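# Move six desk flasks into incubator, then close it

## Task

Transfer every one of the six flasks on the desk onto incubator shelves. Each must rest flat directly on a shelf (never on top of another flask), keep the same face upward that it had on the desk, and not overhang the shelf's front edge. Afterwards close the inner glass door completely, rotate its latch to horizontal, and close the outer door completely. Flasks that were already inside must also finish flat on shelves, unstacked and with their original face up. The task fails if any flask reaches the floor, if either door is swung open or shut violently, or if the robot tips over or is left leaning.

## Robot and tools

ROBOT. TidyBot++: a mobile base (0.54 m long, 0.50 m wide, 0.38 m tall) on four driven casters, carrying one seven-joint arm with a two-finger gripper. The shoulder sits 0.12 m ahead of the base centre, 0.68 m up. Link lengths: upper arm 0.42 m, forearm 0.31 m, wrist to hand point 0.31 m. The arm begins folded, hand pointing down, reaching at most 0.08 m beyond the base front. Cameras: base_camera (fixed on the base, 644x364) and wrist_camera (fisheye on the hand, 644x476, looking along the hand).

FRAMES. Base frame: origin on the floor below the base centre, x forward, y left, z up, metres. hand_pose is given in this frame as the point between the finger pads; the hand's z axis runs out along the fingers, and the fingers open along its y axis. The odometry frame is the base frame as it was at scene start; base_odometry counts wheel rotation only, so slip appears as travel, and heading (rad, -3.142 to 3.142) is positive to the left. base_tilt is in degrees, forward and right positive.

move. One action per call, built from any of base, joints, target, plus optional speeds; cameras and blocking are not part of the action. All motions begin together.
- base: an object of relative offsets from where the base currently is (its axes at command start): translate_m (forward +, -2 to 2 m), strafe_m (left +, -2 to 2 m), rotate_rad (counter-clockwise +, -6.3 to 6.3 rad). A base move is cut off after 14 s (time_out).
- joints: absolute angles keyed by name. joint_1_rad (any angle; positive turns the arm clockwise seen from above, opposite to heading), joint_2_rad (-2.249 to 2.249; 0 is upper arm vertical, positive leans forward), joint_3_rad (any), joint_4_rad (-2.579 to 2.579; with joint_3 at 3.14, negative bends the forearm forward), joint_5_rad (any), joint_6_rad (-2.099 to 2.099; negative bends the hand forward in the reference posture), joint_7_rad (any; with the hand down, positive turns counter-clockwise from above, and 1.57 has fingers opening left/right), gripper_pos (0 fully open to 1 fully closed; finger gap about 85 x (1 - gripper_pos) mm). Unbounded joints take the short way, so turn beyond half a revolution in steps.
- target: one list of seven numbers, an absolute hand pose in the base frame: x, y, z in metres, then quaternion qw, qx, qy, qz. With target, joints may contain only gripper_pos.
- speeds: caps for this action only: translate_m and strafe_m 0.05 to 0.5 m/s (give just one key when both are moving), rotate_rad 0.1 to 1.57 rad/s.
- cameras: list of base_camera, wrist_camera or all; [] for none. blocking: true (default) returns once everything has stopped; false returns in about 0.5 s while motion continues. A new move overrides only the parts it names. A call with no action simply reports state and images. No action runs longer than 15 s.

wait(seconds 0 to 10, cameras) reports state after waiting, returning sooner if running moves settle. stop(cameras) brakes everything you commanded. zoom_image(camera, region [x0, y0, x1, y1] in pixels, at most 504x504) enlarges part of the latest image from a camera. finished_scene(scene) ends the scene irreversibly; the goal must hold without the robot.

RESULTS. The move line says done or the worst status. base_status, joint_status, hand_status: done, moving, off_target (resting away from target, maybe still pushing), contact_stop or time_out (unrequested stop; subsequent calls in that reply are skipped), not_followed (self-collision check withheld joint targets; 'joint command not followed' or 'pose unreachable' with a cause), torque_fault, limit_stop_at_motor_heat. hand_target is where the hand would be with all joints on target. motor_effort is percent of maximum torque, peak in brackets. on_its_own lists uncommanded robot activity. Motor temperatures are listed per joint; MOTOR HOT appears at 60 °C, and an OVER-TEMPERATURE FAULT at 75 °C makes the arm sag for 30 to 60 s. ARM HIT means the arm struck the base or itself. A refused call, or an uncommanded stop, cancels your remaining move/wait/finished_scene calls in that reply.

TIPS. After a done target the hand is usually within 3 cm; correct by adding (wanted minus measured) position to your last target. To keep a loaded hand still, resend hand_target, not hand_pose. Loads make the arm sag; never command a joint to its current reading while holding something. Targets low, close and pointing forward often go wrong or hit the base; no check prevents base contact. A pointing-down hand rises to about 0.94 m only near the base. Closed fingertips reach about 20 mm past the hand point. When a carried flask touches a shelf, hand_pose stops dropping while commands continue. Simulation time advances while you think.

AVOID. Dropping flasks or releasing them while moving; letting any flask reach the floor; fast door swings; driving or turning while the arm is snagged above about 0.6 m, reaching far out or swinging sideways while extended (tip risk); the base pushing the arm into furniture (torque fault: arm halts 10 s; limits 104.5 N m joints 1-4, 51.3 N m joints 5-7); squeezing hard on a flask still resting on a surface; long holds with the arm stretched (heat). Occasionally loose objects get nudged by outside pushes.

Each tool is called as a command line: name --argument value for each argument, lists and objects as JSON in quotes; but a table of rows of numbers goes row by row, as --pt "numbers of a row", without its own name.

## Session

move

Scene clock: 0.00 s.
Motor temperatures (°C): [40 33 34 36 44 42 50]
base_odometry: x=+0.000 y=+0.000 heading=+0.000
base_tilt: forward=+0.2 right=+0.3
base_status: not commanded
joint_positions: joint_1_rad=-0.032 joint_2_rad=-0.393 joint_3_rad=+3.160 joint_4_rad=-2.523 joint_5_rad=+0.013 joint_6_rad=-0.861 joint_7_rad=+1.546 gripper_pos=+0.000
joint_status: not commanded
motor_effort: joint_1_rad=+0 joint_2_rad=-2 joint_3_rad=+1 joint_4_rad=+14 joint_5_rad=+0 joint_6_rad=+1 joint_7_rad=-1
hand_pose: x=+0.2713 y=+0.0010 z=+0.5961 quat_wxyz=(+0.000, +0.997, -0.002, +0.075) (m; base frame)
hand_target: x=+0.2718 y=+0.0010 z=+0.5964 quat_wxyz=(+0.000, +0.997, -0.002, +0.076) (m; base frame)
hand_status: not commanded
pictures: base_camera, wrist_camera
camera_calibration:
wrist_camera: T_world_to_cam=[[-0.0161419, -0.999084, 0.0396372, -0.0189949], [-0.97957, 0.00785419, -0.20095, 0.452726], [0.200455, -0.0420711, -0.978799, 0.658394], [0, 0, 0, 1]] pos_world=[0.311192, 0.00516607, 0.736164]

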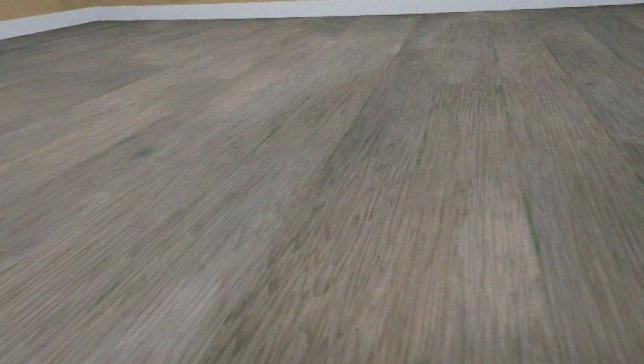

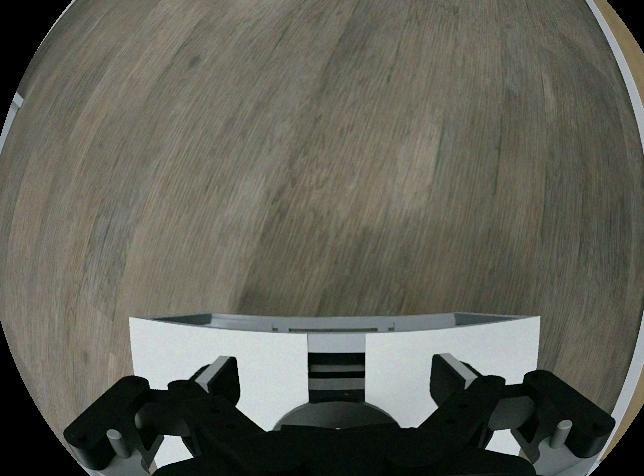

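move --joints '{"joint_1_rad": 0, "joint_2_rad": 0.0, "joint_3_rad": 3.1416, "joint_4_rad": -1.9, "joint_5_rad": 0, "joint_6_rad": 0.2, "joint_7_rad": 1.571}' --cameras '["wrist_camera"]'

move --base '{"rotate_rad": 1.8}' --speeds '{"rotate_rad": 1.4}' --cameras '["wrist_camera"]'

move --base '{"rotate_rad": 1.8}' --speeds '{"rotate_rad": 1.4}' --cameras '["wrist_camera"]'

Scene clock: 2.60 s.
Motor temperatures (°C): [40 33 34 37 44 42 50]
move: done
base_odometry: x=+0.000 y=+0.000 heading=+0.000
base_tilt: forward=+0.2 right=+0.3
base_status: not commanded
joint_positions: joint_1_rad=-0.020 joint_2_rad=-0.024 joint_3_rad=+3.160 joint_4_rad=-1.929 joint_5_rad=+0.013 joint_6_rad=+0.163 joint_7_rad=+1.546 gripper_pos=+0.000
joint_status: all done
motor_effort: joint_1_rad=+0(1) joint_2_rad=-22(22) joint_3_rad=+0(2) joint_4_rad=+20(21) joint_5_rad=+0(2) joint_6_rad=+9(9) joint_7_rad=-1(2)
hand_pose: x=+0.7129 y=+0.0028 z=+0.9468 quat_wxyz=(-0.005, +0.765, -0.003, +0.644) (m; base frame)
hand_target: x=+0.7252 y=+0.0013 z=+0.9608 quat_wxyz=(+0.000, +0.751, +0.000, +0.660) (m; base frame)
hand_status: not commanded
pictures: wrist_camera
camera_calibration:
wrist_camera: T_world_to_cam=[[-0.0396137, -0.999143, -0.0120414, 0.0417173], [-0.118628, 0.0166683, -0.992799, 1.0917], [0.992148, -0.0379, -0.119187, -0.465085], [0, 0, 0, 1]] pos_world=[0.592592, 0.00585808, 1.02891]

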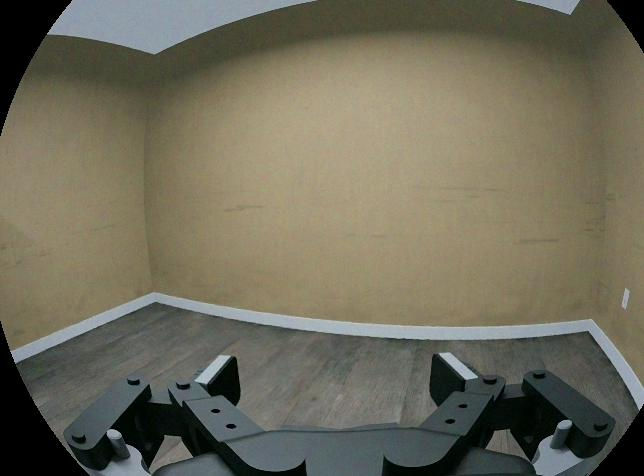

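Scene clock: 5.07 s.
Motor temperatures (°C): [40 33 34 37 44 42 50]
move: done
base_odometry: x=+0.000 y=+0.000 heading=+1.800
base_tilt: forward=+0.3 right=+0.3
base_status: done
joint_positions: joint_1_rad=-0.008 joint_2_rad=-0.015 joint_3_rad=+3.153 joint_4_rad=-1.928 joint_5_rad=+0.013 joint_6_rad=+0.167 joint_7_rad=+1.546 gripper_pos=+0.000
joint_status: not commanded
motor_effort: joint_1_rad=+0(3) joint_2_rad=-22(24) joint_3_rad=+1(3) joint_4_rad=+20(21) joint_5_rad=+1(2) joint_6_rad=+9(9) joint_7_rad=-1(2)
hand_pose: x=+0.7155 y=-0.0005 z=+0.9425 quat_wxyz=(-0.003, +0.766, -0.006, +0.642) (m; base frame)
hand_target: x=+0.7252 y=+0.0013 z=+0.9608 quat_wxyz=(+0.000, +0.751, +0.000, +0.660) (m; base frame)
hand_status: not commanded
pictures: wrist_camera
camera_calibration:
wrist_camera: T_world_to_cam=[[-0.0453963, -0.998902, -0.011586, 0.0421628], [-0.124144, 0.0171492, -0.992116, 1.09111], [0.991225, -0.0436, -0.124786, -0.462401], [0, 0, 0, 1]] pos_world=[0.595712, 0.00324413, 1.02529]

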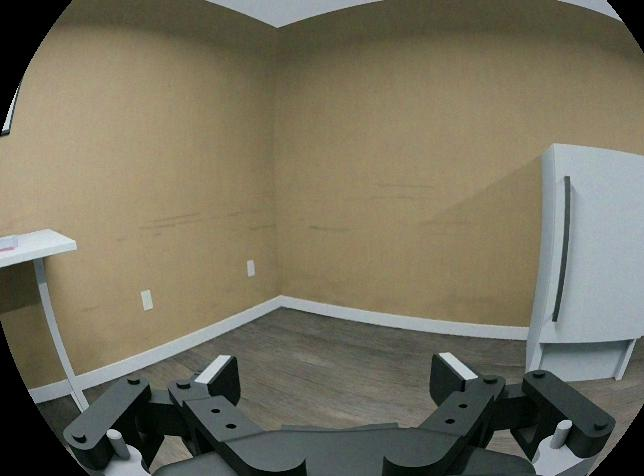

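Scene clock: 7.53 s.
Motor temperatures (°C): [40 33 34 37 44 42 50]
move: done
base_odometry: x=+0.000 y=+0.000 heading=-2.684
base_tilt: forward=+0.2 right=+0.3
base_status: done
joint_positions: joint_1_rad=-0.003 joint_2_rad=-0.014 joint_3_rad=+3.150 joint_4_rad=-1.928 joint_5_rad=+0.013 joint_6_rad=+0.167 joint_7_rad=+1.546 gripper_pos=+0.000
joint_status: not commanded
motor_effort: joint_1_rad=+0(4) joint_2_rad=-22(25) joint_3_rad=+0(3) joint_4_rad=+20(21) joint_5_rad=+1(1) joint_6_rad=+9(9) joint_7_rad=-1(1)
hand_pose: x=+0.7157 y=-0.0016 z=+0.9424 quat_wxyz=(-0.003, +0.766, -0.006, +0.642) (m; base frame)
hand_target: x=+0.7252 y=+0.0013 z=+0.9608 quat_wxyz=(+0.000, +0.751, +0.000, +0.660) (m; base frame)
hand_status: not commanded
pictures: wrist_camera
camera_calibration:
wrist_camera: T_world_to_cam=[[-0.0472069, -0.998818, -0.0115581, 0.0424173], [-0.124019, 0.0173422, -0.992128, 1.09099], [0.991156, -0.0454019, -0.124692, -0.462702], [0, 0, 0, 1]] pos_world=[0.595915, 0.00243963, 1.02519]

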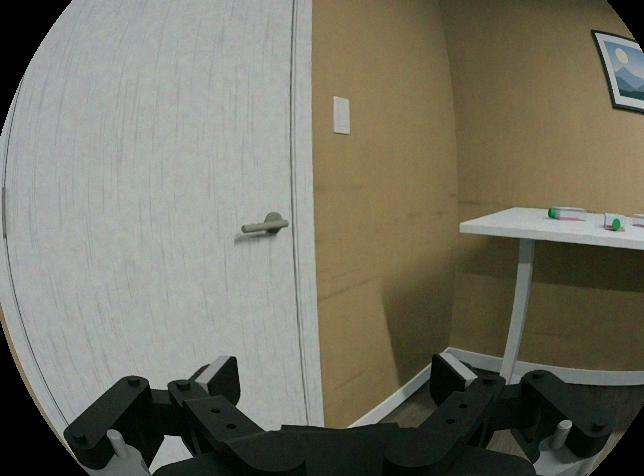

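move --base '{"rotate_rad": -2.434}' --speeds '{"rotate_rad": 1.5}' --joints '{"joint_1_rad": 0, "joint_2_rad": 0.427, "joint_3_rad": 3.1416, "joint_4_rad": -1.897, "joint_5_rad": 0, "joint_6_rad": 0.754, "joint_7_rad": 1.571}' --cameras '["wrist_camera"]'

move --base '{"translate_m": 0.80, "strafe_m": 0.15}' --cameras '["wrist_camera", "base_camera"]'

Scene clock: 11.93 s.
Motor temperatures (°C): [40 33 34 37 43 42 50]
move: done
base_odometry: x=+0.000 y=+0.000 heading=+1.165
base_tilt: forward=+0.2 right=+0.3
base_status: done
joint_positions: joint_1_rad=+0.003 joint_2_rad=+0.422 joint_3_rad=+3.143 joint_4_rad=-1.917 joint_5_rad=+0.013 joint_6_rad=+0.720 joint_7_rad=+1.546 gripper_pos=+0.000
joint_status: all done
motor_effort: joint_1_rad=-1(5) joint_2_rad=-35(38) joint_3_rad=+1(4) joint_4_rad=+16(21) joint_5_rad=+1(2) joint_6_rad=+9(9) joint_7_rad=-1(2)
hand_pose: x=+0.8284 y=+0.0014 z=+0.8326 quat_wxyz=(-0.007, +0.724, -0.004, +0.690) (m; base frame)
hand_target: x=+0.8339 y=+0.0013 z=+0.8500 quat_wxyz=(+0.000, +0.707, +0.000, +0.707) (m; base frame)
hand_status: not commanded
pictures: wrist_camera
camera_calibration:
wrist_camera: T_world_to_cam=[[-0.036847, -0.999129, -0.0195878, 0.0475231], [0.00350692, 0.0194717, -0.999804, 0.896696], [0.999315, -0.0369085, 0.0027864, -0.700837], [0, 0, 0, 1]] pos_world=[0.698963, 0.00415474, 0.899404]

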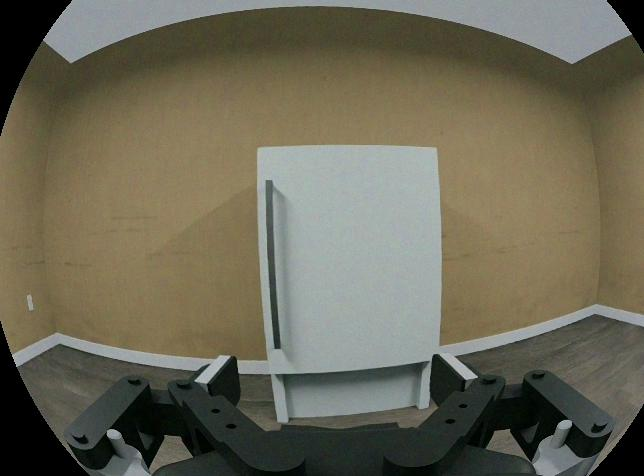

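Scene clock: 14.83 s.
Motor temperatures (°C): [40 33 34 37 43 42 50]
move: done
base_odometry: x=+0.178 y=+0.795 heading=+1.165
base_tilt: forward=+0.3 right=+0.3
base_status: done
joint_positions: joint_1_rad=+0.003 joint_2_rad=+0.422 joint_3_rad=+3.143 joint_4_rad=-1.917 joint_5_rad=+0.013 joint_6_rad=+0.724 joint_7_rad=+1.546 gripper_pos=+0.000
joint_status: not commanded
motor_effort: joint_1_rad=+0(1) joint_2_rad=-35(37) joint_3_rad=+0(1) joint_4_rad=+17(18) joint_5_rad=+0(1) joint_6_rad=+9(9) joint_7_rad=-1(1)
hand_pose: x=+0.8285 y=+0.0014 z=+0.8338 quat_wxyz=(-0.007, +0.722, -0.004, +0.691) (m; base frame)
hand_target: x=+0.8339 y=+0.0013 z=+0.8500 quat_wxyz=(+0.000, +0.707, +0.000, +0.707) (m; base frame)
hand_status: not commanded
pictures: base_camera, wrist_camera
camera_calibration:
wrist_camera: T_world_to_cam=[[-0.0367681, -0.999129, -0.0197349, 0.0476103], [0.00750768, 0.0194715, -0.999782, 0.894589], [0.999296, -0.0369083, 0.00678521, -0.704317], [0, 0, 0, 1]] pos_world=[0.698855, 0.00415474, 0.900113]

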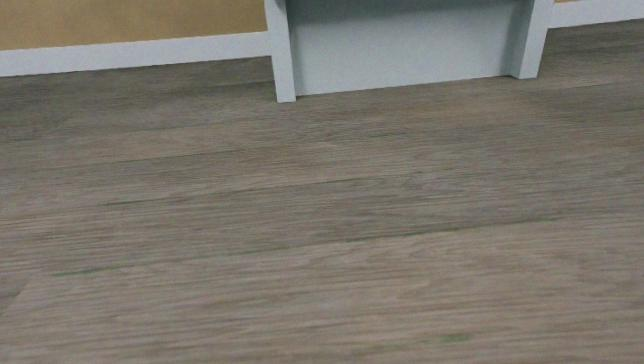

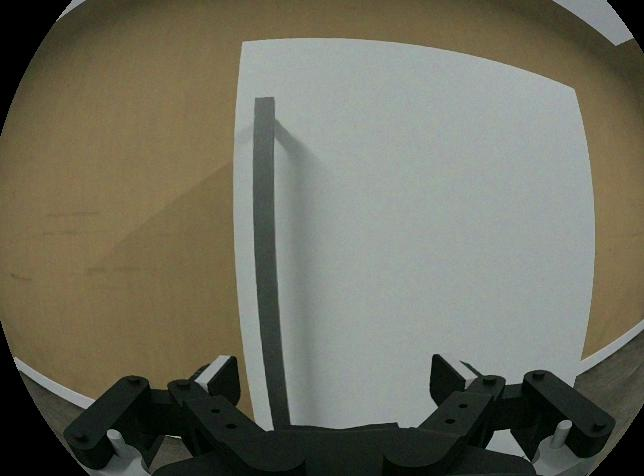

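move --base '{"translate_m": 0.2456, "strafe_m": -0.0227, "rotate_rad": 0.141}' --speeds '{"translate_m": 0.3}' --joints '{"joint_7_rad": 1.60}' --cameras '["wrist_camera", "base_camera"]'

Scene clock: 17.10 s.
Motor temperatures (°C): [40 33 34 37 43 42 50]
move: done
base_odometry: x=+0.296 y=+1.011 heading=+1.307
base_tilt: forward=+0.2 right=+0.3
base_status: done
joint_positions: joint_1_rad=-0.006 joint_2_rad=+0.422 joint_3_rad=+3.139 joint_4_rad=-1.916 joint_5_rad=+0.013 joint_6_rad=+0.725 joint_7_rad=+1.571 gripper_pos=+0.000
joint_status: all done
motor_effort: joint_1_rad=+0(5) joint_2_rad=-34(37) joint_3_rad=+0(4) joint_4_rad=+16(18) joint_5_rad=+1(1) joint_6_rad=+9(9) joint_7_rad=-1(2)
hand_pose: x=+0.8284 y=+0.0097 z=+0.8340 quat_wxyz=(-0.003, +0.722, +0.009, +0.692) (m; base frame)
hand_target: x=+0.8339 y=+0.0013 z=+0.8500 quat_wxyz=(+0.010, +0.707, +0.010, +0.707) (m; base frame)
hand_status: not commanded
pictures: base_camera, wrist_camera
camera_calibration:
wrist_camera: T_world_to_cam=[[-0.0235662, -0.999716, 0.00347836, 0.0256601], [0.00866557, -0.00368346, -0.999956, 0.894123], [0.999685, -0.023535, 0.00874991, -0.705993], [0, 0, 0, 1]] pos_world=[0.698627, 0.0123307, 0.900172]

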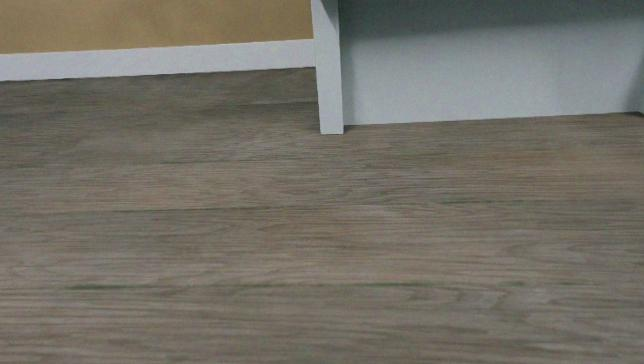

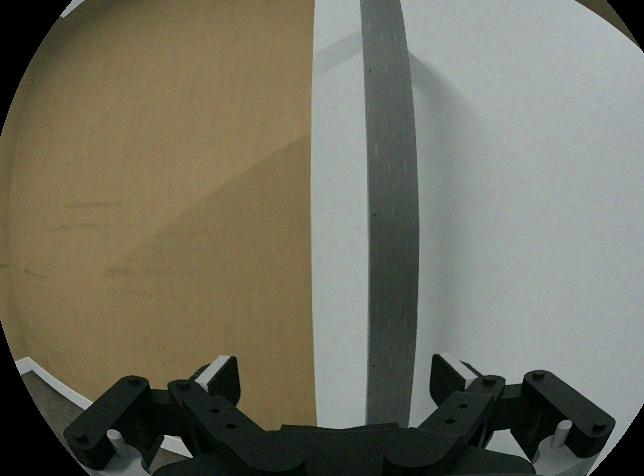

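move --base '{"strafe_m": -0.034}' --speeds '{"strafe_m": 0.15}' --cameras '[]'

move --base '{"translate_m": 0.05}' --speeds '{"translate_m": 0.1}' --cameras '["wrist_camera"]'

Scene clock: 18.20 s.
Motor temperatures (°C): [40 33 34 37 43 42 50]
move: done
base_odometry: x=+0.329 y=+1.003 heading=+1.307
base_tilt: forward=+0.3 right=+0.3
base_status: done
joint_positions: joint_1_rad=+0.002 joint_2_rad=+0.422 joint_3_rad=+3.139 joint_4_rad=-1.916 joint_5_rad=+0.013 joint_6_rad=+0.725 joint_7_rad=+1.571 gripper_pos=+0.000
joint_status: not commanded
motor_effort: joint_1_rad=+0(3) joint_2_rad=-34(35) joint_3_rad=+0(2) joint_4_rad=+17(18) joint_5_rad=+0(1) joint_6_rad=+9(9) joint_7_rad=-1(1)
hand_pose: x=+0.8285 y=+0.0044 z=+0.8341 quat_wxyz=(+0.000, +0.722, +0.006, +0.692) (m; base frame)
hand_target: x=+0.8339 y=+0.0013 z=+0.8500 quat_wxyz=(+0.010, +0.707, +0.010, +0.707) (m; base frame)
hand_status: not commanded
pictures: none
No camera images: "cameras" was empty.

Scene clock: 19.20 s.
Motor temperatures (°C): [40 33 34 37 43 42 50]
move: done
base_odometry: x=+0.342 y=+1.051 heading=+1.307
base_tilt: forward=+0.2 right=+0.3
base_status: done
joint_positions: joint_1_rad=+0.002 joint_2_rad=+0.422 joint_3_rad=+3.139 joint_4_rad=-1.916 joint_5_rad=+0.013 joint_6_rad=+0.725 joint_7_rad=+1.571 gripper_pos=+0.000
joint_status: not commanded
motor_effort: joint_1_rad=+0(1) joint_2_rad=-35(37) joint_3_rad=+0(0) joint_4_rad=+16(18) joint_5_rad=+0(2) joint_6_rad=+9(9) joint_7_rad=-1(1)
hand_pose: x=+0.8285 y=+0.0044 z=+0.8342 quat_wxyz=(+0.000, +0.722, +0.006, +0.692) (m; base frame)
hand_target: x=+0.8339 y=+0.0013 z=+0.8500 quat_wxyz=(+0.010, +0.707, +0.010, +0.707) (m; base frame)
hand_status: not commanded
pictures: wrist_camera
camera_calibration:
wrist_camera: T_world_to_cam=[[-0.031166, -0.999508, 0.00352039, 0.026518], [0.00913575, -0.00380682, -0.999951, 0.893775], [0.999472, -0.0311324, 0.0092499, -0.706453], [0, 0, 0, 1]] pos_world=[0.698741, 0.00791381, 0.900173]

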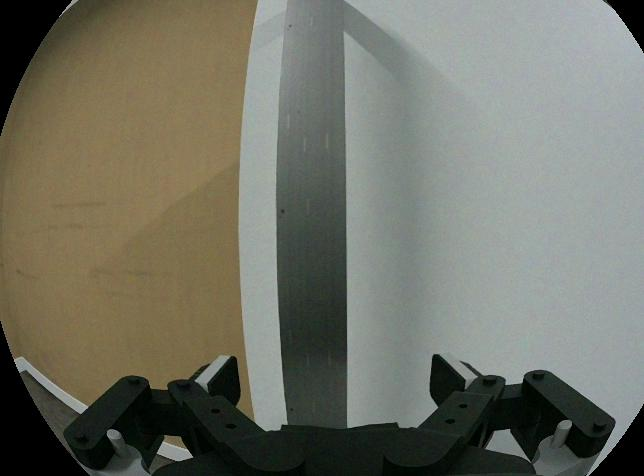

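move --base '{"translate_m": 0.017, "strafe_m": 0.007}' --speeds '{"translate_m": 0.08}' --cameras '[]'

move --joints '{"gripper_pos": 0.8}' --cameras '["wrist_camera"]'

Scene clock: 20.20 s.
Motor temperatures (°C): [40 33 34 37 43 42 50]
move: done
base_odometry: x=+0.340 y=+1.070 heading=+1.306
base_tilt: forward=+0.2 right=+0.3
base_status: done
joint_positions: joint_1_rad=+0.002 joint_2_rad=+0.423 joint_3_rad=+3.139 joint_4_rad=-1.916 joint_5_rad=+0.013 joint_6_rad=+0.725 joint_7_rad=+1.571 gripper_pos=+0.000
joint_status: not commanded
motor_effort: joint_1_rad=-1(2) joint_2_rad=-34(37) joint_3_rad=+0(1) joint_4_rad=+16(17) joint_5_rad=+0(1) joint_6_rad=+9(9) joint_7_rad=-1(1)
hand_pose: x=+0.8288 y=+0.0044 z=+0.8337 quat_wxyz=(+0.000, +0.722, +0.006, +0.692) (m; base frame)
hand_target: x=+0.8339 y=+0.0013 z=+0.8500 quat_wxyz=(+0.010, +0.707, +0.010, +0.707) (m; base frame)
hand_status: not commanded
pictures: none
No camera images: "cameras" was empty.

Scene clock: 21.20 s.
Motor temperatures (°C): [40 33 34 37 43 42 50]
move: off_target
base_odometry: x=+0.340 y=+1.069 heading=+1.306
base_tilt: forward=+0.2 right=+0.3
base_status: not commanded
joint_positions: joint_1_rad=+0.000 joint_2_rad=+0.423 joint_3_rad=+3.139 joint_4_rad=-1.916 joint_5_rad=+0.013 joint_6_rad=+0.725 joint_7_rad=+1.571 gripper_pos=+0.736
joint_status: gripper_pos off_target (ended at +0.736, target +0.800)
motor_effort: joint_1_rad=+0(4) joint_2_rad=-32(35) joint_3_rad=+0(3) joint_4_rad=+19(22) joint_5_rad=+1(3) joint_6_rad=+9(10) joint_7_rad=-1(2)
hand_pose: x=+0.8287 y=+0.0059 z=+0.8337 quat_wxyz=(-0.001, +0.722, +0.007, +0.692) (m; base frame)
hand_target: x=+0.8339 y=+0.0013 z=+0.8500 quat_wxyz=(+0.010, +0.707, +0.010, +0.707) (m; base frame)
hand_status: not commanded
pictures: wrist_camera
camera_calibration:
wrist_camera: T_world_to_cam=[[-0.0289642, -0.999575, 0.00335363, 0.0264412], [0.00844834, -0.00359972, -0.999958, 0.893862], [0.999545, -0.0289347, 0.00854901, -0.706045], [0, 0, 0, 1]] pos_world=[0.698938, 0.00921837, 0.899772]

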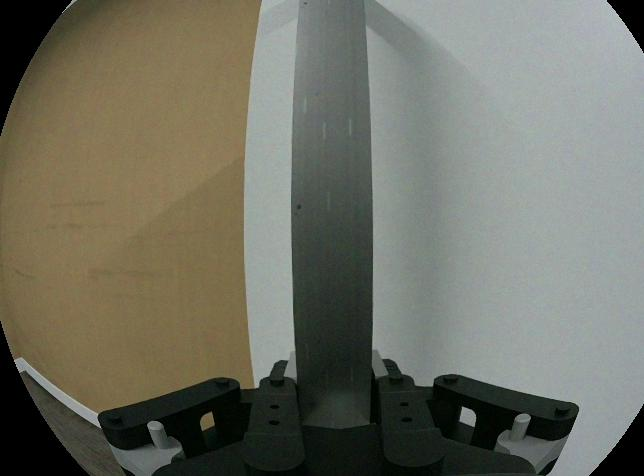

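move --base '{"translate_m": -0.117, "strafe_m": -0.19, "rotate_rad": 0.2}' --speeds '{"translate_m": 0.15, "rotate_rad": 0.13}' --cameras '["wrist_camera"]'

move --base '{"translate_m": -0.1419, "strafe_m": -0.2407, "rotate_rad": 0.25}' --speeds '{"translate_m": 0.18, "rotate_rad": 0.155}' --cameras '["wrist_camera"]'

Scene clock: 23.70 s.
Motor temperatures (°C): [40 33 34 37 43 42 50]
move: done
base_odometry: x=+0.493 y=+0.907 heading=+1.507
base_tilt: forward=+0.2 right=+0.3
base_status: done
joint_positions: joint_1_rad=+0.000 joint_2_rad=+0.431 joint_3_rad=+3.142 joint_4_rad=-1.906 joint_5_rad=+0.012 joint_6_rad=+0.728 joint_7_rad=+1.571 gripper_pos=+0.736
joint_status: not commanded
motor_effort: joint_1_rad=-2(6) joint_2_rad=-35(46) joint_3_rad=-1(5) joint_4_rad=+19(23) joint_5_rad=+2(5) joint_6_rad=+10(12) joint_7_rad=-1(2)
hand_pose: x=+0.8323 y=+0.0040 z=+0.8337 quat_wxyz=(+0.000, +0.721, +0.006, +0.693) (m; base frame)
hand_target: x=+0.8339 y=+0.0013 z=+0.8500 quat_wxyz=(+0.010, +0.707, +0.010, +0.707) (m; base frame)
hand_status: not commanded
pictures: wrist_camera
camera_calibration:
wrist_camera: T_world_to_cam=[[-0.0326757, -0.999461, 0.00321288, 0.0277657], [0.0122365, -0.0036144, -0.999919, 0.890741], [0.999391, -0.0326337, 0.0123481, -0.712764], [0, 0, 0, 1]] pos_world=[0.702338, 0.00771004, 0.89938]

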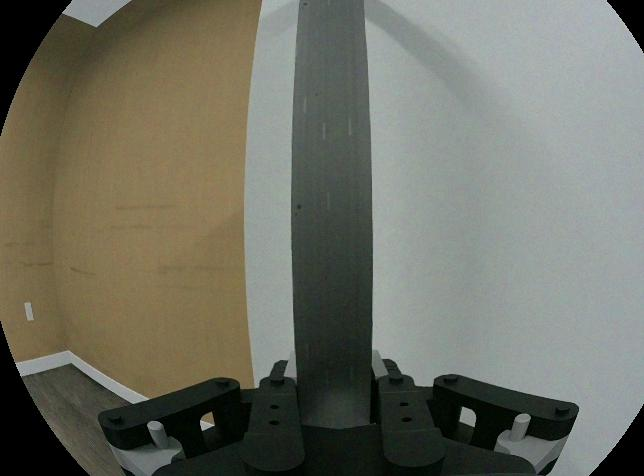

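Scene clock: 25.93 s.
Motor temperatures (°C): [40 33 34 37 43 42 50]
move: done
base_odometry: x=+0.724 y=+0.750 heading=+1.757
base_tilt: forward=+0.2 right=+0.3
base_status: done
joint_positions: joint_1_rad=-0.001 joint_2_rad=+0.431 joint_3_rad=+3.144 joint_4_rad=-1.907 joint_5_rad=+0.010 joint_6_rad=+0.729 joint_7_rad=+1.571 gripper_pos=+0.737
joint_status: not commanded
motor_effort: joint_1_rad=-1(7) joint_2_rad=-36(38) joint_3_rad=+0(6) joint_4_rad=+18(21) joint_5_rad=+1(5) joint_6_rad=+10(12) joint_7_rad=-2(2)
hand_pose: x=+0.8322 y=+0.0028 z=+0.8338 quat_wxyz=(+0.001, +0.721, +0.005, +0.693) (m; base frame)
hand_target: x=+0.8339 y=+0.0013 z=+0.8500 quat_wxyz=(+0.010, +0.707, +0.010, +0.707) (m; base frame)
hand_status: not commanded
pictures: wrist_camera
camera_calibration:
wrist_camera: T_world_to_cam=[[-0.0351722, -0.999377, 0.00286976, 0.0290179], [0.0128361, -0.00332305, -0.999912, 0.890312], [0.999299, -0.0351323, 0.012945, -0.713149], [0, 0, 0, 1]] pos_world=[0.702241, 0.00690381, 0.899382]

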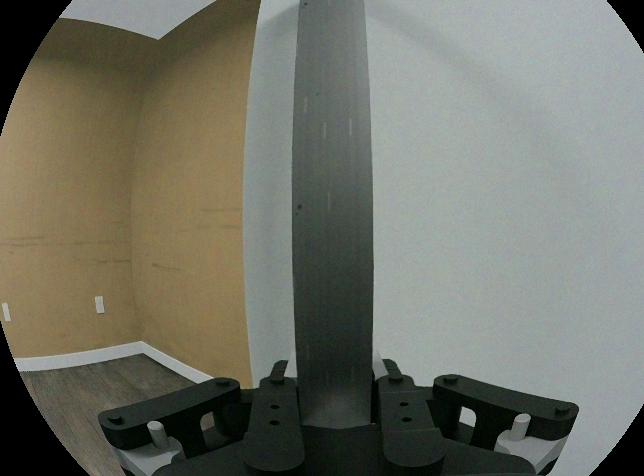

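move --base '{"translate_m": -0.1628, "strafe_m": -0.2927, "rotate_rad": 0.3}' --speeds '{"translate_m": 0.2, "rotate_rad": 0.175}' --cameras '["wrist_camera"]'

move --base '{"translate_m": -0.1628, "strafe_m": -0.2927, "rotate_rad": 0.3}' --speeds '{"translate_m": 0.2, "rotate_rad": 0.175}' --cameras '["wrist_camera"]'

move --base '{"translate_m": -0.1628, "strafe_m": -0.2927, "rotate_rad": 0.3}' --speeds '{"translate_m": 0.2, "rotate_rad": 0.175}' --cameras '["wrist_camera"]'

move --base '{"translate_m": -0.1628, "strafe_m": -0.2927, "rotate_rad": 0.3}' --speeds '{"translate_m": 0.2, "rotate_rad": 0.175}' --cameras '["wrist_camera"]'

Scene clock: 29.30 s.
Motor temperatures (°C): [40 33 34 37 43 42 50]
move: done
base_odometry: x=+1.042 y=+0.644 heading=+2.058
base_tilt: forward=+0.2 right=+0.3
base_status: done
joint_positions: joint_1_rad=+0.002 joint_2_rad=+0.431 joint_3_rad=+3.146 joint_4_rad=-1.907 joint_5_rad=+0.010 joint_6_rad=+0.729 joint_7_rad=+1.571 gripper_pos=+0.738
joint_status: not commanded
motor_effort: joint_1_rad=-1(8) joint_2_rad=-37(38) joint_3_rad=+0(6) joint_4_rad=+16(20) joint_5_rad=+0(5) joint_6_rad=+9(12) joint_7_rad=-2(2)
hand_pose: x=+0.8322 y=-0.0003 z=+0.8338 quat_wxyz=(+0.003, +0.721, +0.003, +0.693) (m; base frame)
hand_target: x=+0.8339 y=+0.0013 z=+0.8500 quat_wxyz=(+0.010, +0.707, +0.010, +0.707) (m; base frame)
hand_status: not commanded
pictures: wrist_camera
camera_calibration:
wrist_camera: T_world_to_cam=[[-0.0397799, -0.999202, 0.00351803, 0.0292625], [0.0129998, -0.00403805, -0.999907, 0.890187], [0.999124, -0.0397304, 0.0131501, -0.713283], [0, 0, 0, 1]] pos_world=[0.70225, 0.00449475, 0.899381]

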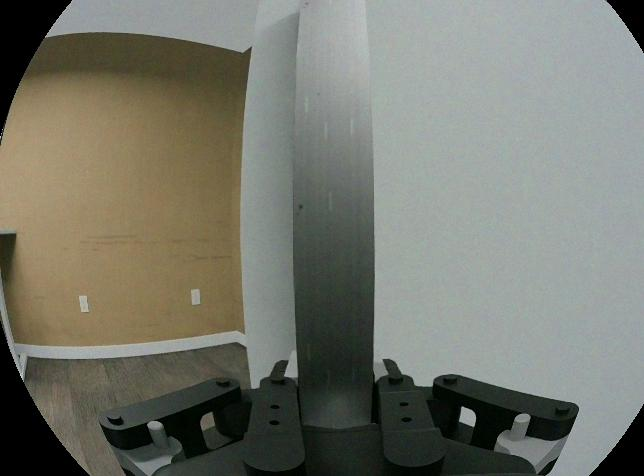

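Scene clock: 31.67 s.
Motor temperatures (°C): [40 33 34 37 43 42 50]
move: done
base_odometry: x=+1.377 y=+0.637 heading=+2.358
base_tilt: forward=+0.3 right=+0.3
base_status: done
joint_positions: joint_1_rad=+0.006 joint_2_rad=+0.431 joint_3_rad=+3.149 joint_4_rad=-1.907 joint_5_rad=+0.010 joint_6_rad=+0.729 joint_7_rad=+1.571 gripper_pos=+0.739
joint_status: not commanded
motor_effort: joint_1_rad=-2(9) joint_2_rad=-37(39) joint_3_rad=-1(7) joint_4_rad=+16(20) joint_5_rad=-2(4) joint_6_rad=+10(12) joint_7_rad=-1(2)
hand_pose: x=+0.8322 y=-0.0054 z=+0.8339 quat_wxyz=(+0.006, +0.720, +0.001, +0.693) (m; base frame)
hand_target: x=+0.8339 y=+0.0013 z=+0.8500 quat_wxyz=(+0.010, +0.707, +0.010, +0.707) (m; base frame)
hand_status: not commanded
pictures: wrist_camera
camera_calibration:
wrist_camera: T_world_to_cam=[[-0.0472908, -0.99887, 0.00463471, 0.029322], [0.0131242, -0.00526084, -0.9999, 0.890075], [0.998795, -0.0472253, 0.0133582, -0.713418], [0, 0, 0, 1]] pos_world=[0.702264, 0.000280016, 0.89938]

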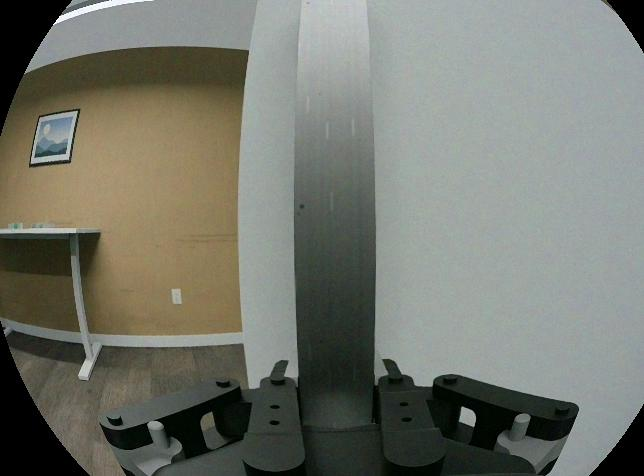

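Scene clock: 34.03 s.
Motor temperatures (°C): [40 33 34 37 43 42 50]
move: done
base_odometry: x=+1.699 y=+0.730 heading=+2.659
base_tilt: forward=+0.3 right=+0.3
base_status: done
joint_positions: joint_1_rad=+0.014 joint_2_rad=+0.431 joint_3_rad=+3.152 joint_4_rad=-1.907 joint_5_rad=+0.009 joint_6_rad=+0.729 joint_7_rad=+1.571 gripper_pos=+0.739
joint_status: not commanded
motor_effort: joint_1_rad=-4(10) joint_2_rad=-37(39) joint_3_rad=-2(7) joint_4_rad=+16(19) joint_5_rad=-1(4) joint_6_rad=+10(12) joint_7_rad=-2(2)
hand_pose: x=+0.8323 y=-0.0126 z=+0.8339 quat_wxyz=(+0.010, +0.720, -0.002, +0.693) (m; base frame)
hand_target: x=+0.8339 y=+0.0013 z=+0.8500 quat_wxyz=(+0.010, +0.707, +0.010, +0.707) (m; base frame)
hand_status: not commanded
pictures: wrist_camera
camera_calibration:
wrist_camera: T_world_to_cam=[[-0.0576995, -0.998316, 0.00601656, 0.0296784], [0.0132975, -0.00679459, -0.999888, 0.889902], [0.998245, -0.057613, 0.0136671, -0.713656], [0, 0, 0, 1]] pos_world=[0.702283, -0.00544091, 0.899378]

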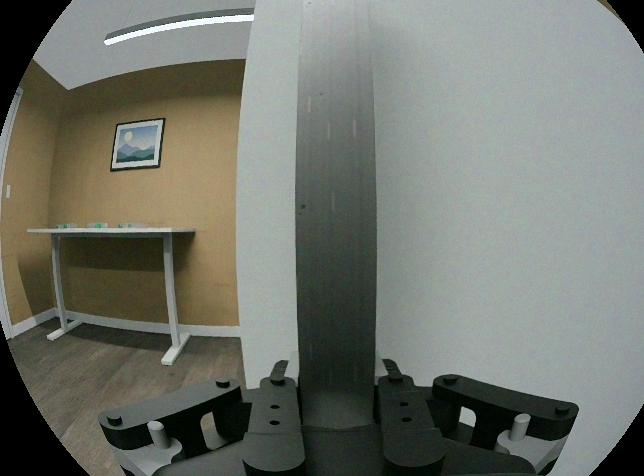

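Scene clock: 36.40 s.
Motor temperatures (°C): [40 33 34 37 43 42 50]
move: done
base_odometry: x=+1.979 y=+0.914 heading=+2.959
base_tilt: forward=+0.2 right=+0.3
base_status: done
joint_positions: joint_1_rad=+0.023 joint_2_rad=+0.432 joint_3_rad=+3.156 joint_4_rad=-1.906 joint_5_rad=+0.010 joint_6_rad=+0.730 joint_7_rad=+1.571 gripper_pos=+0.739
joint_status: not commanded
motor_effort: joint_1_rad=-4(11) joint_2_rad=-39(40) joint_3_rad=-2(8) joint_4_rad=+15(19) joint_5_rad=-1(4) joint_6_rad=+10(12) joint_7_rad=-1(1)
hand_pose: x=+0.8324 y=-0.0212 z=+0.8340 quat_wxyz=(+0.015, +0.720, -0.006, +0.694) (m; base frame)
hand_target: x=+0.8339 y=+0.0013 z=+0.8500 quat_wxyz=(+0.010, +0.707, +0.010, +0.707) (m; base frame)
hand_status: not commanded
pictures: wrist_camera
camera_calibration:
wrist_camera: T_world_to_cam=[[-0.0700149, -0.997517, 0.00766268, 0.0300587], [0.0137075, -0.00864287, -0.999869, 0.889522], [0.997452, -0.0699007, 0.0142786, -0.714413], [0, 0, 0, 1]] pos_world=[0.702504, -0.0122659, 0.899376]

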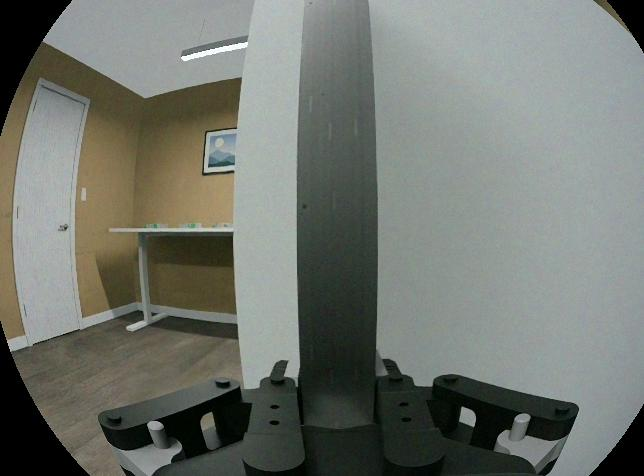

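move --base '{"translate_m": -0.117, "strafe_m": -0.20, "rotate_rad": 0.2}' --speeds '{"translate_m": 0.16, "rotate_rad": 0.135}' --cameras '["wrist_camera"]'

move --joints '{"gripper_pos": 0.0}' --cameras '["wrist_camera"]'

move --base '{"translate_m": -0.15}' --speeds '{"translate_m": 0.2}' --cameras '["wrist_camera"]'

Scene clock: 38.63 s.
Motor temperatures (°C): [40 33 34 37 43 42 50]
move: done
base_odometry: x=+2.131 y=+1.089 heading=-3.124
base_tilt: forward=+0.2 right=+0.3
base_status: done
joint_positions: joint_1_rad=+0.017 joint_2_rad=+0.434 joint_3_rad=+3.156 joint_4_rad=-1.904 joint_5_rad=+0.010 joint_6_rad=+0.731 joint_7_rad=+1.571 gripper_pos=+0.739
joint_status: not commanded
motor_effort: joint_1_rad=-3(10) joint_2_rad=-37(41) joint_3_rad=-2(8) joint_4_rad=+15(20) joint_5_rad=-1(4) joint_6_rad=+9(12) joint_7_rad=-1(2)
hand_pose: x=+0.8331 y=-0.0173 z=+0.8339 quat_wxyz=(+0.013, +0.720, -0.004, +0.694) (m; base frame)
hand_target: x=+0.8339 y=+0.0013 z=+0.8500 quat_wxyz=(+0.010, +0.707, +0.010, +0.707) (m; base frame)
hand_status: not commanded
pictures: wrist_camera
camera_calibration:
wrist_camera: T_world_to_cam=[[-0.0644252, -0.997893, 0.00767197, 0.0292713], [0.0144541, -0.00862025, -0.999858, 0.888807], [0.997818, -0.0643052, 0.014979, -0.715716], [0, 0, 0, 1]] pos_world=[0.703193, -0.00915288, 0.899177]

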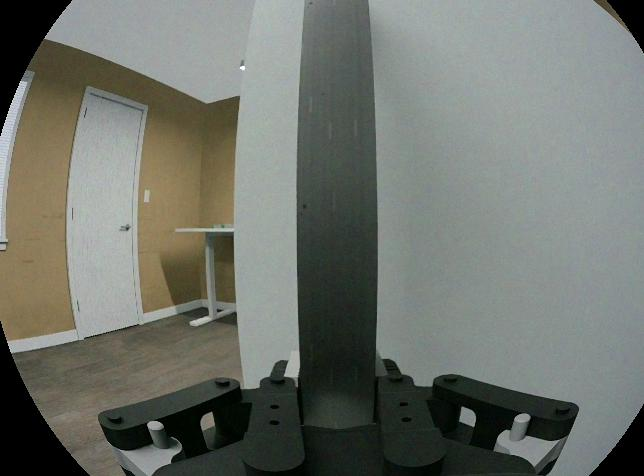

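Scene clock: 39.63 s.
Motor temperatures (°C): [40 33 34 37 43 42 50]
move: done
base_odometry: x=+2.131 y=+1.089 heading=-3.123
base_tilt: forward=+0.2 right=+0.3
base_status: not commanded
joint_positions: joint_1_rad=+0.012 joint_2_rad=+0.434 joint_3_rad=+3.156 joint_4_rad=-1.904 joint_5_rad=+0.010 joint_6_rad=+0.731 joint_7_rad=+1.571 gripper_pos=+0.000
joint_status: all done
motor_effort: joint_1_rad=-1(4) joint_2_rad=-35(37) joint_3_rad=+0(2) joint_4_rad=+16(17) joint_5_rad=+0(2) joint_6_rad=+9(10) joint_7_rad=-1(1)
hand_pose: x=+0.8332 y=-0.0131 z=+0.8339 quat_wxyz=(+0.011, +0.720, -0.002, +0.694) (m; base frame)
hand_target: x=+0.8339 y=+0.0013 z=+0.8500 quat_wxyz=(+0.010, +0.707, +0.010, +0.707) (m; base frame)
hand_status: not commanded
pictures: wrist_camera
camera_calibration:
wrist_camera: T_world_to_cam=[[-0.0586286, -0.998251, 0.00763298, 0.0286335], [0.0146059, -0.00850309, -0.999857, 0.88873], [0.998173, -0.0585087, 0.0150789, -0.715791], [0, 0, 0, 1]] pos_world=[0.703182, -0.00573966, 0.899177]

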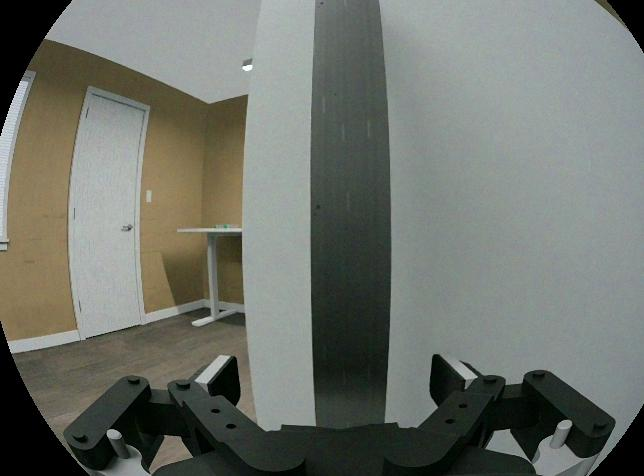

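Scene clock: 41.07 s.
Motor temperatures (°C): [40 34 34 37 43 42 50]
move: done
base_odometry: x=+2.281 y=+1.092 heading=-3.124
base_tilt: forward=+0.2 right=+0.3
base_status: done
joint_positions: joint_1_rad=+0.012 joint_2_rad=+0.434 joint_3_rad=+3.156 joint_4_rad=-1.904 joint_5_rad=+0.010 joint_6_rad=+0.731 joint_7_rad=+1.571 gripper_pos=+0.000
joint_status: not commanded
motor_effort: joint_1_rad=-1(1) joint_2_rad=-35(38) joint_3_rad=+0(0) joint_4_rad=+16(18) joint_5_rad=+0(1) joint_6_rad=+8(9) joint_7_rad=-1(1)
hand_pose: x=+0.8332 y=-0.0131 z=+0.8340 quat_wxyz=(+0.011, +0.720, -0.002, +0.694) (m; base frame)
hand_target: x=+0.8339 y=+0.0013 z=+0.8500 quat_wxyz=(+0.010, +0.707, +0.010, +0.707) (m; base frame)
hand_status: not commanded
pictures: wrist_camera
camera_calibration:
wrist_camera: T_world_to_cam=[[-0.0586293, -0.998251, 0.00762711, 0.0286385], [0.014706, -0.00850309, -0.999856, 0.888758], [0.998171, -0.0585087, 0.0151788, -0.715882], [0, 0, 0, 1]] pos_world=[0.703182, -0.00573966, 0.899278]

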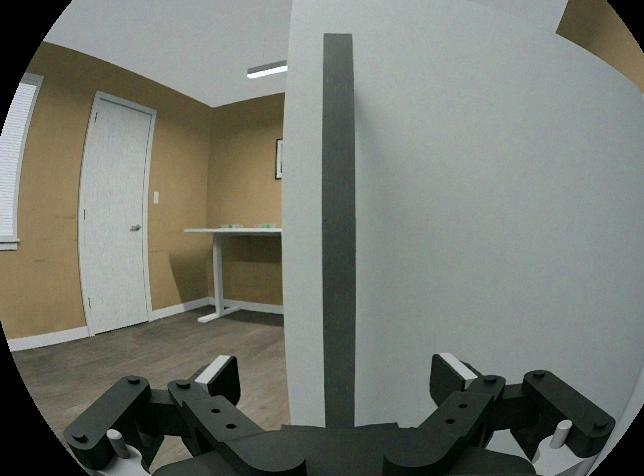

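move --base '{"strafe_m":0.95}'

move --base '{"translate_m":1.75}'

move --base '{"rotate_rad":-1.853}'

Scene clock: 45.97 s.
Motor temperatures (°C): [40 34 34 37 43 42 50]
move: done
base_odometry: x=+2.298 y=+0.142 heading=-3.123
base_tilt: forward=+0.2 right=+0.3
base_status: done
joint_positions: joint_1_rad=+0.005 joint_2_rad=+0.434 joint_3_rad=+3.155 joint_4_rad=-1.904 joint_5_rad=+0.010 joint_6_rad=+0.731 joint_7_rad=+1.571 gripper_pos=+0.000
joint_status: not commanded
motor_effort: joint_1_rad=-1(4) joint_2_rad=-35(36) joint_3_rad=+0(2) joint_4_rad=+16(18) joint_5_rad=+0(1) joint_6_rad=+9(9) joint_7_rad=-1(1)
hand_pose: x=+0.8333 y=-0.0085 z=+0.8340 quat_wxyz=(+0.008, +0.720, +0.000, +0.694) (m; base frame)
hand_target: x=+0.8339 y=+0.0013 z=+0.8500 quat_wxyz=(+0.010, +0.707, +0.010, +0.707) (m; base frame)
hand_status: not commanded
pictures: base_camera, wrist_camera
camera_calibration:
wrist_camera: T_world_to_cam=[[-0.0521299, -0.998612, 0.00750382, 0.0279857], [0.0146669, -0.00827883, -0.999858, 0.888821], [0.998533, -0.0520124, 0.0150781, -0.715797], [0, 0, 0, 1]] pos_world=[0.70317, -0.0019251, 0.899278]

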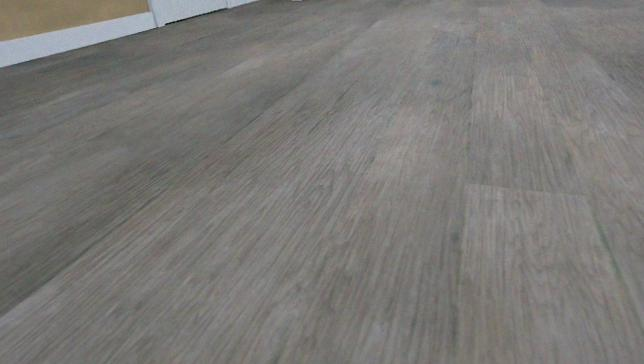

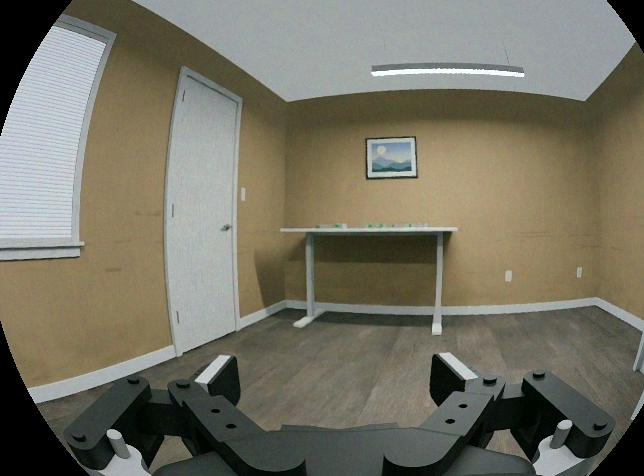

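Scene clock: 50.77 s.
Motor temperatures (°C): [40 34 34 37 43 42 50]
move: done
base_odometry: x=+0.548 y=+0.110 heading=-3.123
base_tilt: forward=+0.3 right=+0.3
base_status: done
joint_positions: joint_1_rad=+0.005 joint_2_rad=+0.434 joint_3_rad=+3.155 joint_4_rad=-1.904 joint_5_rad=+0.010 joint_6_rad=+0.731 joint_7_rad=+1.571 gripper_pos=+0.000
joint_status: not commanded
motor_effort: joint_1_rad=-1(1) joint_2_rad=-35(37) joint_3_rad=+0(1) joint_4_rad=+16(18) joint_5_rad=+1(1) joint_6_rad=+9(9) joint_7_rad=-1(2)
hand_pose: x=+0.8332 y=-0.0085 z=+0.8340 quat_wxyz=(+0.008, +0.720, +0.000, +0.694) (m; base frame)
hand_target: x=+0.8339 y=+0.0013 z=+0.8500 quat_wxyz=(+0.010, +0.707, +0.010, +0.707) (m; base frame)
hand_status: not commanded
pictures: base_camera, wrist_camera
camera_calibration:
wrist_camera: T_world_to_cam=[[-0.0521306, -0.998612, 0.0074986, 0.0279909], [0.014767, -0.00827882, -0.999857, 0.888749], [0.998531, -0.0520124, 0.0151781, -0.715886], [0, 0, 0, 1]] pos_world=[0.703169, -0.0019251, 0.899278]

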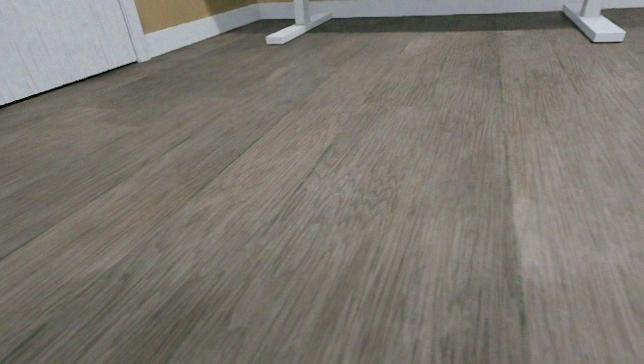

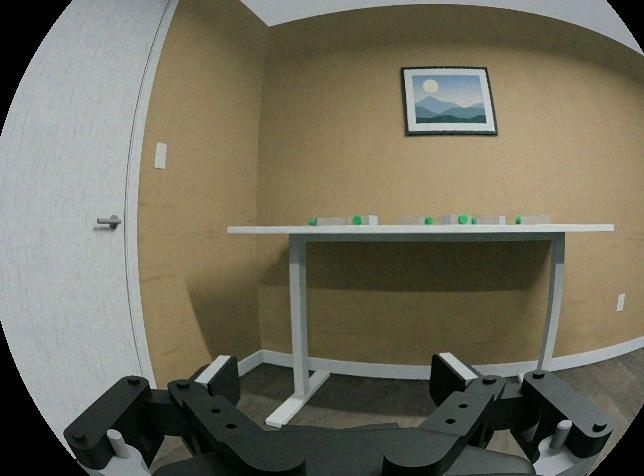

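Scene clock: 53.23 s.
Motor temperatures (°C): [40 34 34 37 43 42 50]
move: done
base_odometry: x=+0.548 y=+0.110 heading=+1.307
base_tilt: forward=+0.2 right=+0.3
base_status: done
joint_positions: joint_1_rad=+0.005 joint_2_rad=+0.434 joint_3_rad=+3.152 joint_4_rad=-1.904 joint_5_rad=+0.010 joint_6_rad=+0.731 joint_7_rad=+1.571 gripper_pos=+0.000
joint_status: not commanded
motor_effort: joint_1_rad=-1(4) joint_2_rad=-35(38) joint_3_rad=+0(3) joint_4_rad=+17(18) joint_5_rad=+0(2) joint_6_rad=+9(9) joint_7_rad=-1(1)
hand_pose: x=+0.8332 y=-0.0060 z=+0.8341 quat_wxyz=(+0.007, +0.720, +0.001, +0.694) (m; base frame)
hand_target: x=+0.8339 y=+0.0013 z=+0.8500 quat_wxyz=(+0.010, +0.707, +0.010, +0.707) (m; base frame)
hand_status: not commanded
pictures: base_camera, wrist_camera
camera_calibration:
wrist_camera: T_world_to_cam=[[-0.0483118, -0.998815, 0.00594539, 0.028605], [0.0147622, -0.0066657, -0.999869, 0.888782], [0.998723, -0.0482177, 0.0150667, -0.715815], [0, 0, 0, 1]] pos_world=[0.703162, -0.0000195228, 0.899281]

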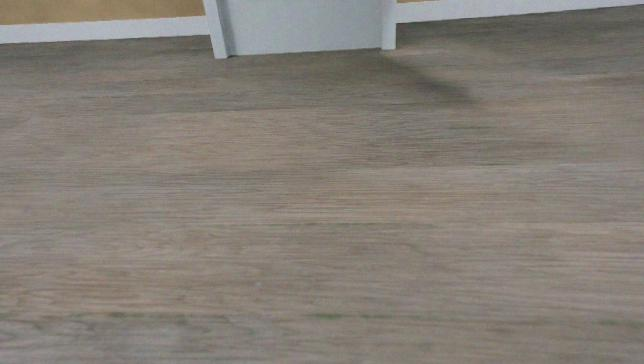

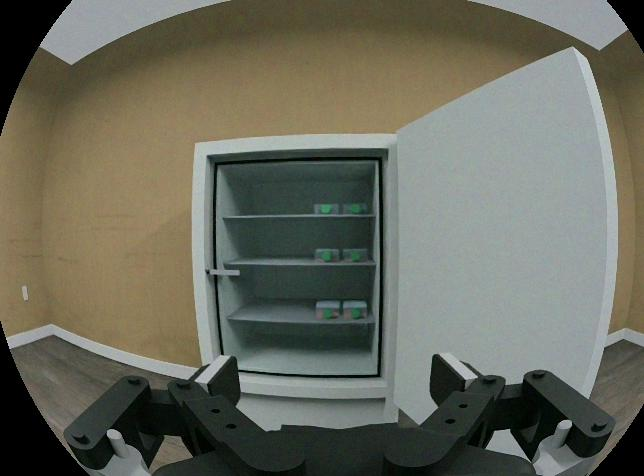

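move --base '{"translate_m":0.76,"strafe_m":0.28}' --joints '{"joint_1_rad":0.0,"joint_2_rad":0.72,"joint_3_rad":3.1416,"joint_4_rad":-2.095,"joint_5_rad":0.0,"joint_6_rad":1.26,"joint_7_rad":1.571,"gripper_pos":1.0}'

Scene clock: 56.93 s.
Motor temperatures (°C): [40 34 34 37 43 42 50]
move: done
base_odometry: x=+0.476 y=+0.917 heading=+1.307
base_tilt: forward=+0.3 right=+0.3
base_status: done
joint_positions: joint_1_rad=+0.005 joint_2_rad=+0.711 joint_3_rad=+3.152 joint_4_rad=-2.079 joint_5_rad=+0.010 joint_6_rad=+1.228 joint_7_rad=+1.571 gripper_pos=+0.999
joint_status: all done
motor_effort: joint_1_rad=+0(2) joint_2_rad=-38(40) joint_3_rad=-1(2) joint_4_rad=+10(18) joint_5_rad=+0(2) joint_6_rad=+9(10) joint_7_rad=-1(2)
hand_pose: x=+0.8131 y=-0.0044 z=+0.7080 quat_wxyz=(+0.005, +0.704, +0.002, +0.710) (m; base frame)
hand_target: x=+0.8086 y=+0.0013 z=+0.7053 quat_wxyz=(+0.000, +0.701, +0.000, +0.713) (m; base frame)
hand_status: not commanded
pictures: base_camera, wrist_camera
camera_calibration:
wrist_camera: T_world_to_cam=[[-0.0441776, -0.999019, 0.00292413, 0.0287912], [0.0594565, -0.005551, -0.998215, 0.725577], [0.997253, -0.0439249, 0.0596434, -0.724021], [0, 0, 0, 1]] pos_world=[0.680163, 0.000988135, 0.767381]

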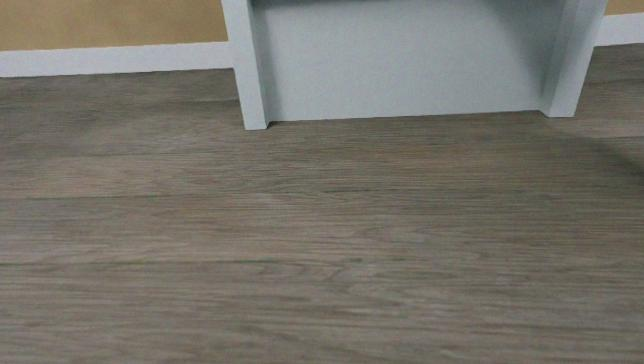

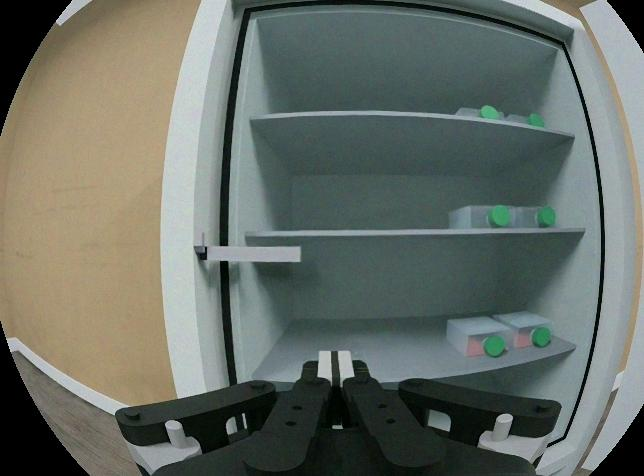

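move --base '{"strafe_m":0.05,"translate_m":0.2}' --speeds '{"translate_m":0.2}'

Scene clock: 59.17 s.
Motor temperatures (°C): [40 34 34 37 43 42 50]
move: done
base_odometry: x=+0.480 y=+1.123 heading=+1.307
base_tilt: forward=+0.2 right=+0.3
base_status: done
joint_positions: joint_1_rad=+0.005 joint_2_rad=+0.711 joint_3_rad=+3.152 joint_4_rad=-2.080 joint_5_rad=+0.010 joint_6_rad=+1.229 joint_7_rad=+1.571 gripper_pos=+0.999
joint_status: not commanded
motor_effort: joint_1_rad=-1(2) joint_2_rad=-38(39) joint_3_rad=+0(1) joint_4_rad=+11(11) joint_5_rad=+0(1) joint_6_rad=+9(9) joint_7_rad=-1(2)
hand_pose: x=+0.8130 y=-0.0044 z=+0.7083 quat_wxyz=(+0.005, +0.704, +0.002, +0.710) (m; base frame)
hand_target: x=+0.8086 y=+0.0013 z=+0.7053 quat_wxyz=(+0.000, +0.701, +0.000, +0.713) (m; base frame)
hand_status: not commanded
pictures: base_camera, wrist_camera
camera_calibration:
wrist_camera: T_world_to_cam=[[-0.0441785, -0.99902, 0.00287546, 0.0288241], [0.0605535, -0.00555074, -0.99815, 0.724989], [0.997187, -0.0439226, 0.0607394, -0.724727], [0, 0, 0, 1]] pos_world=[0.680061, 0.00098814, 0.767584]

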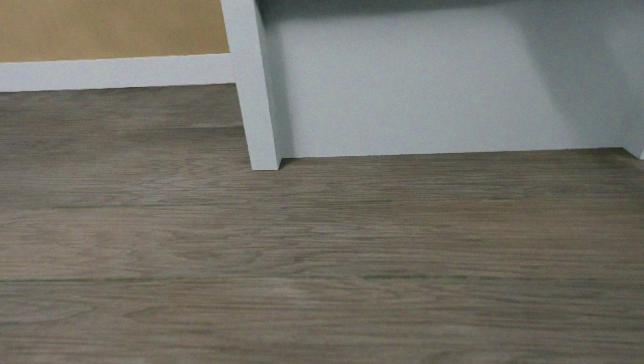

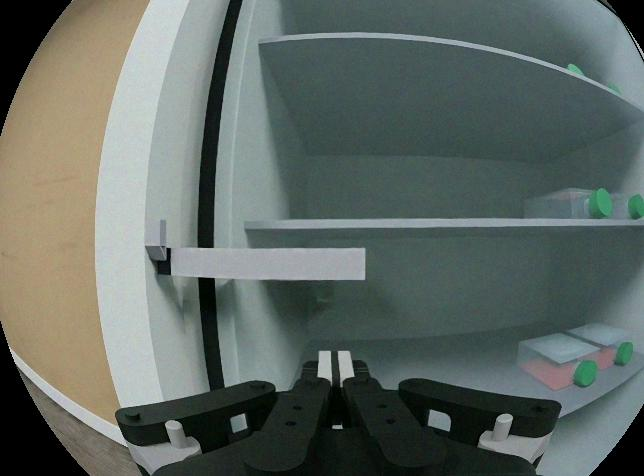

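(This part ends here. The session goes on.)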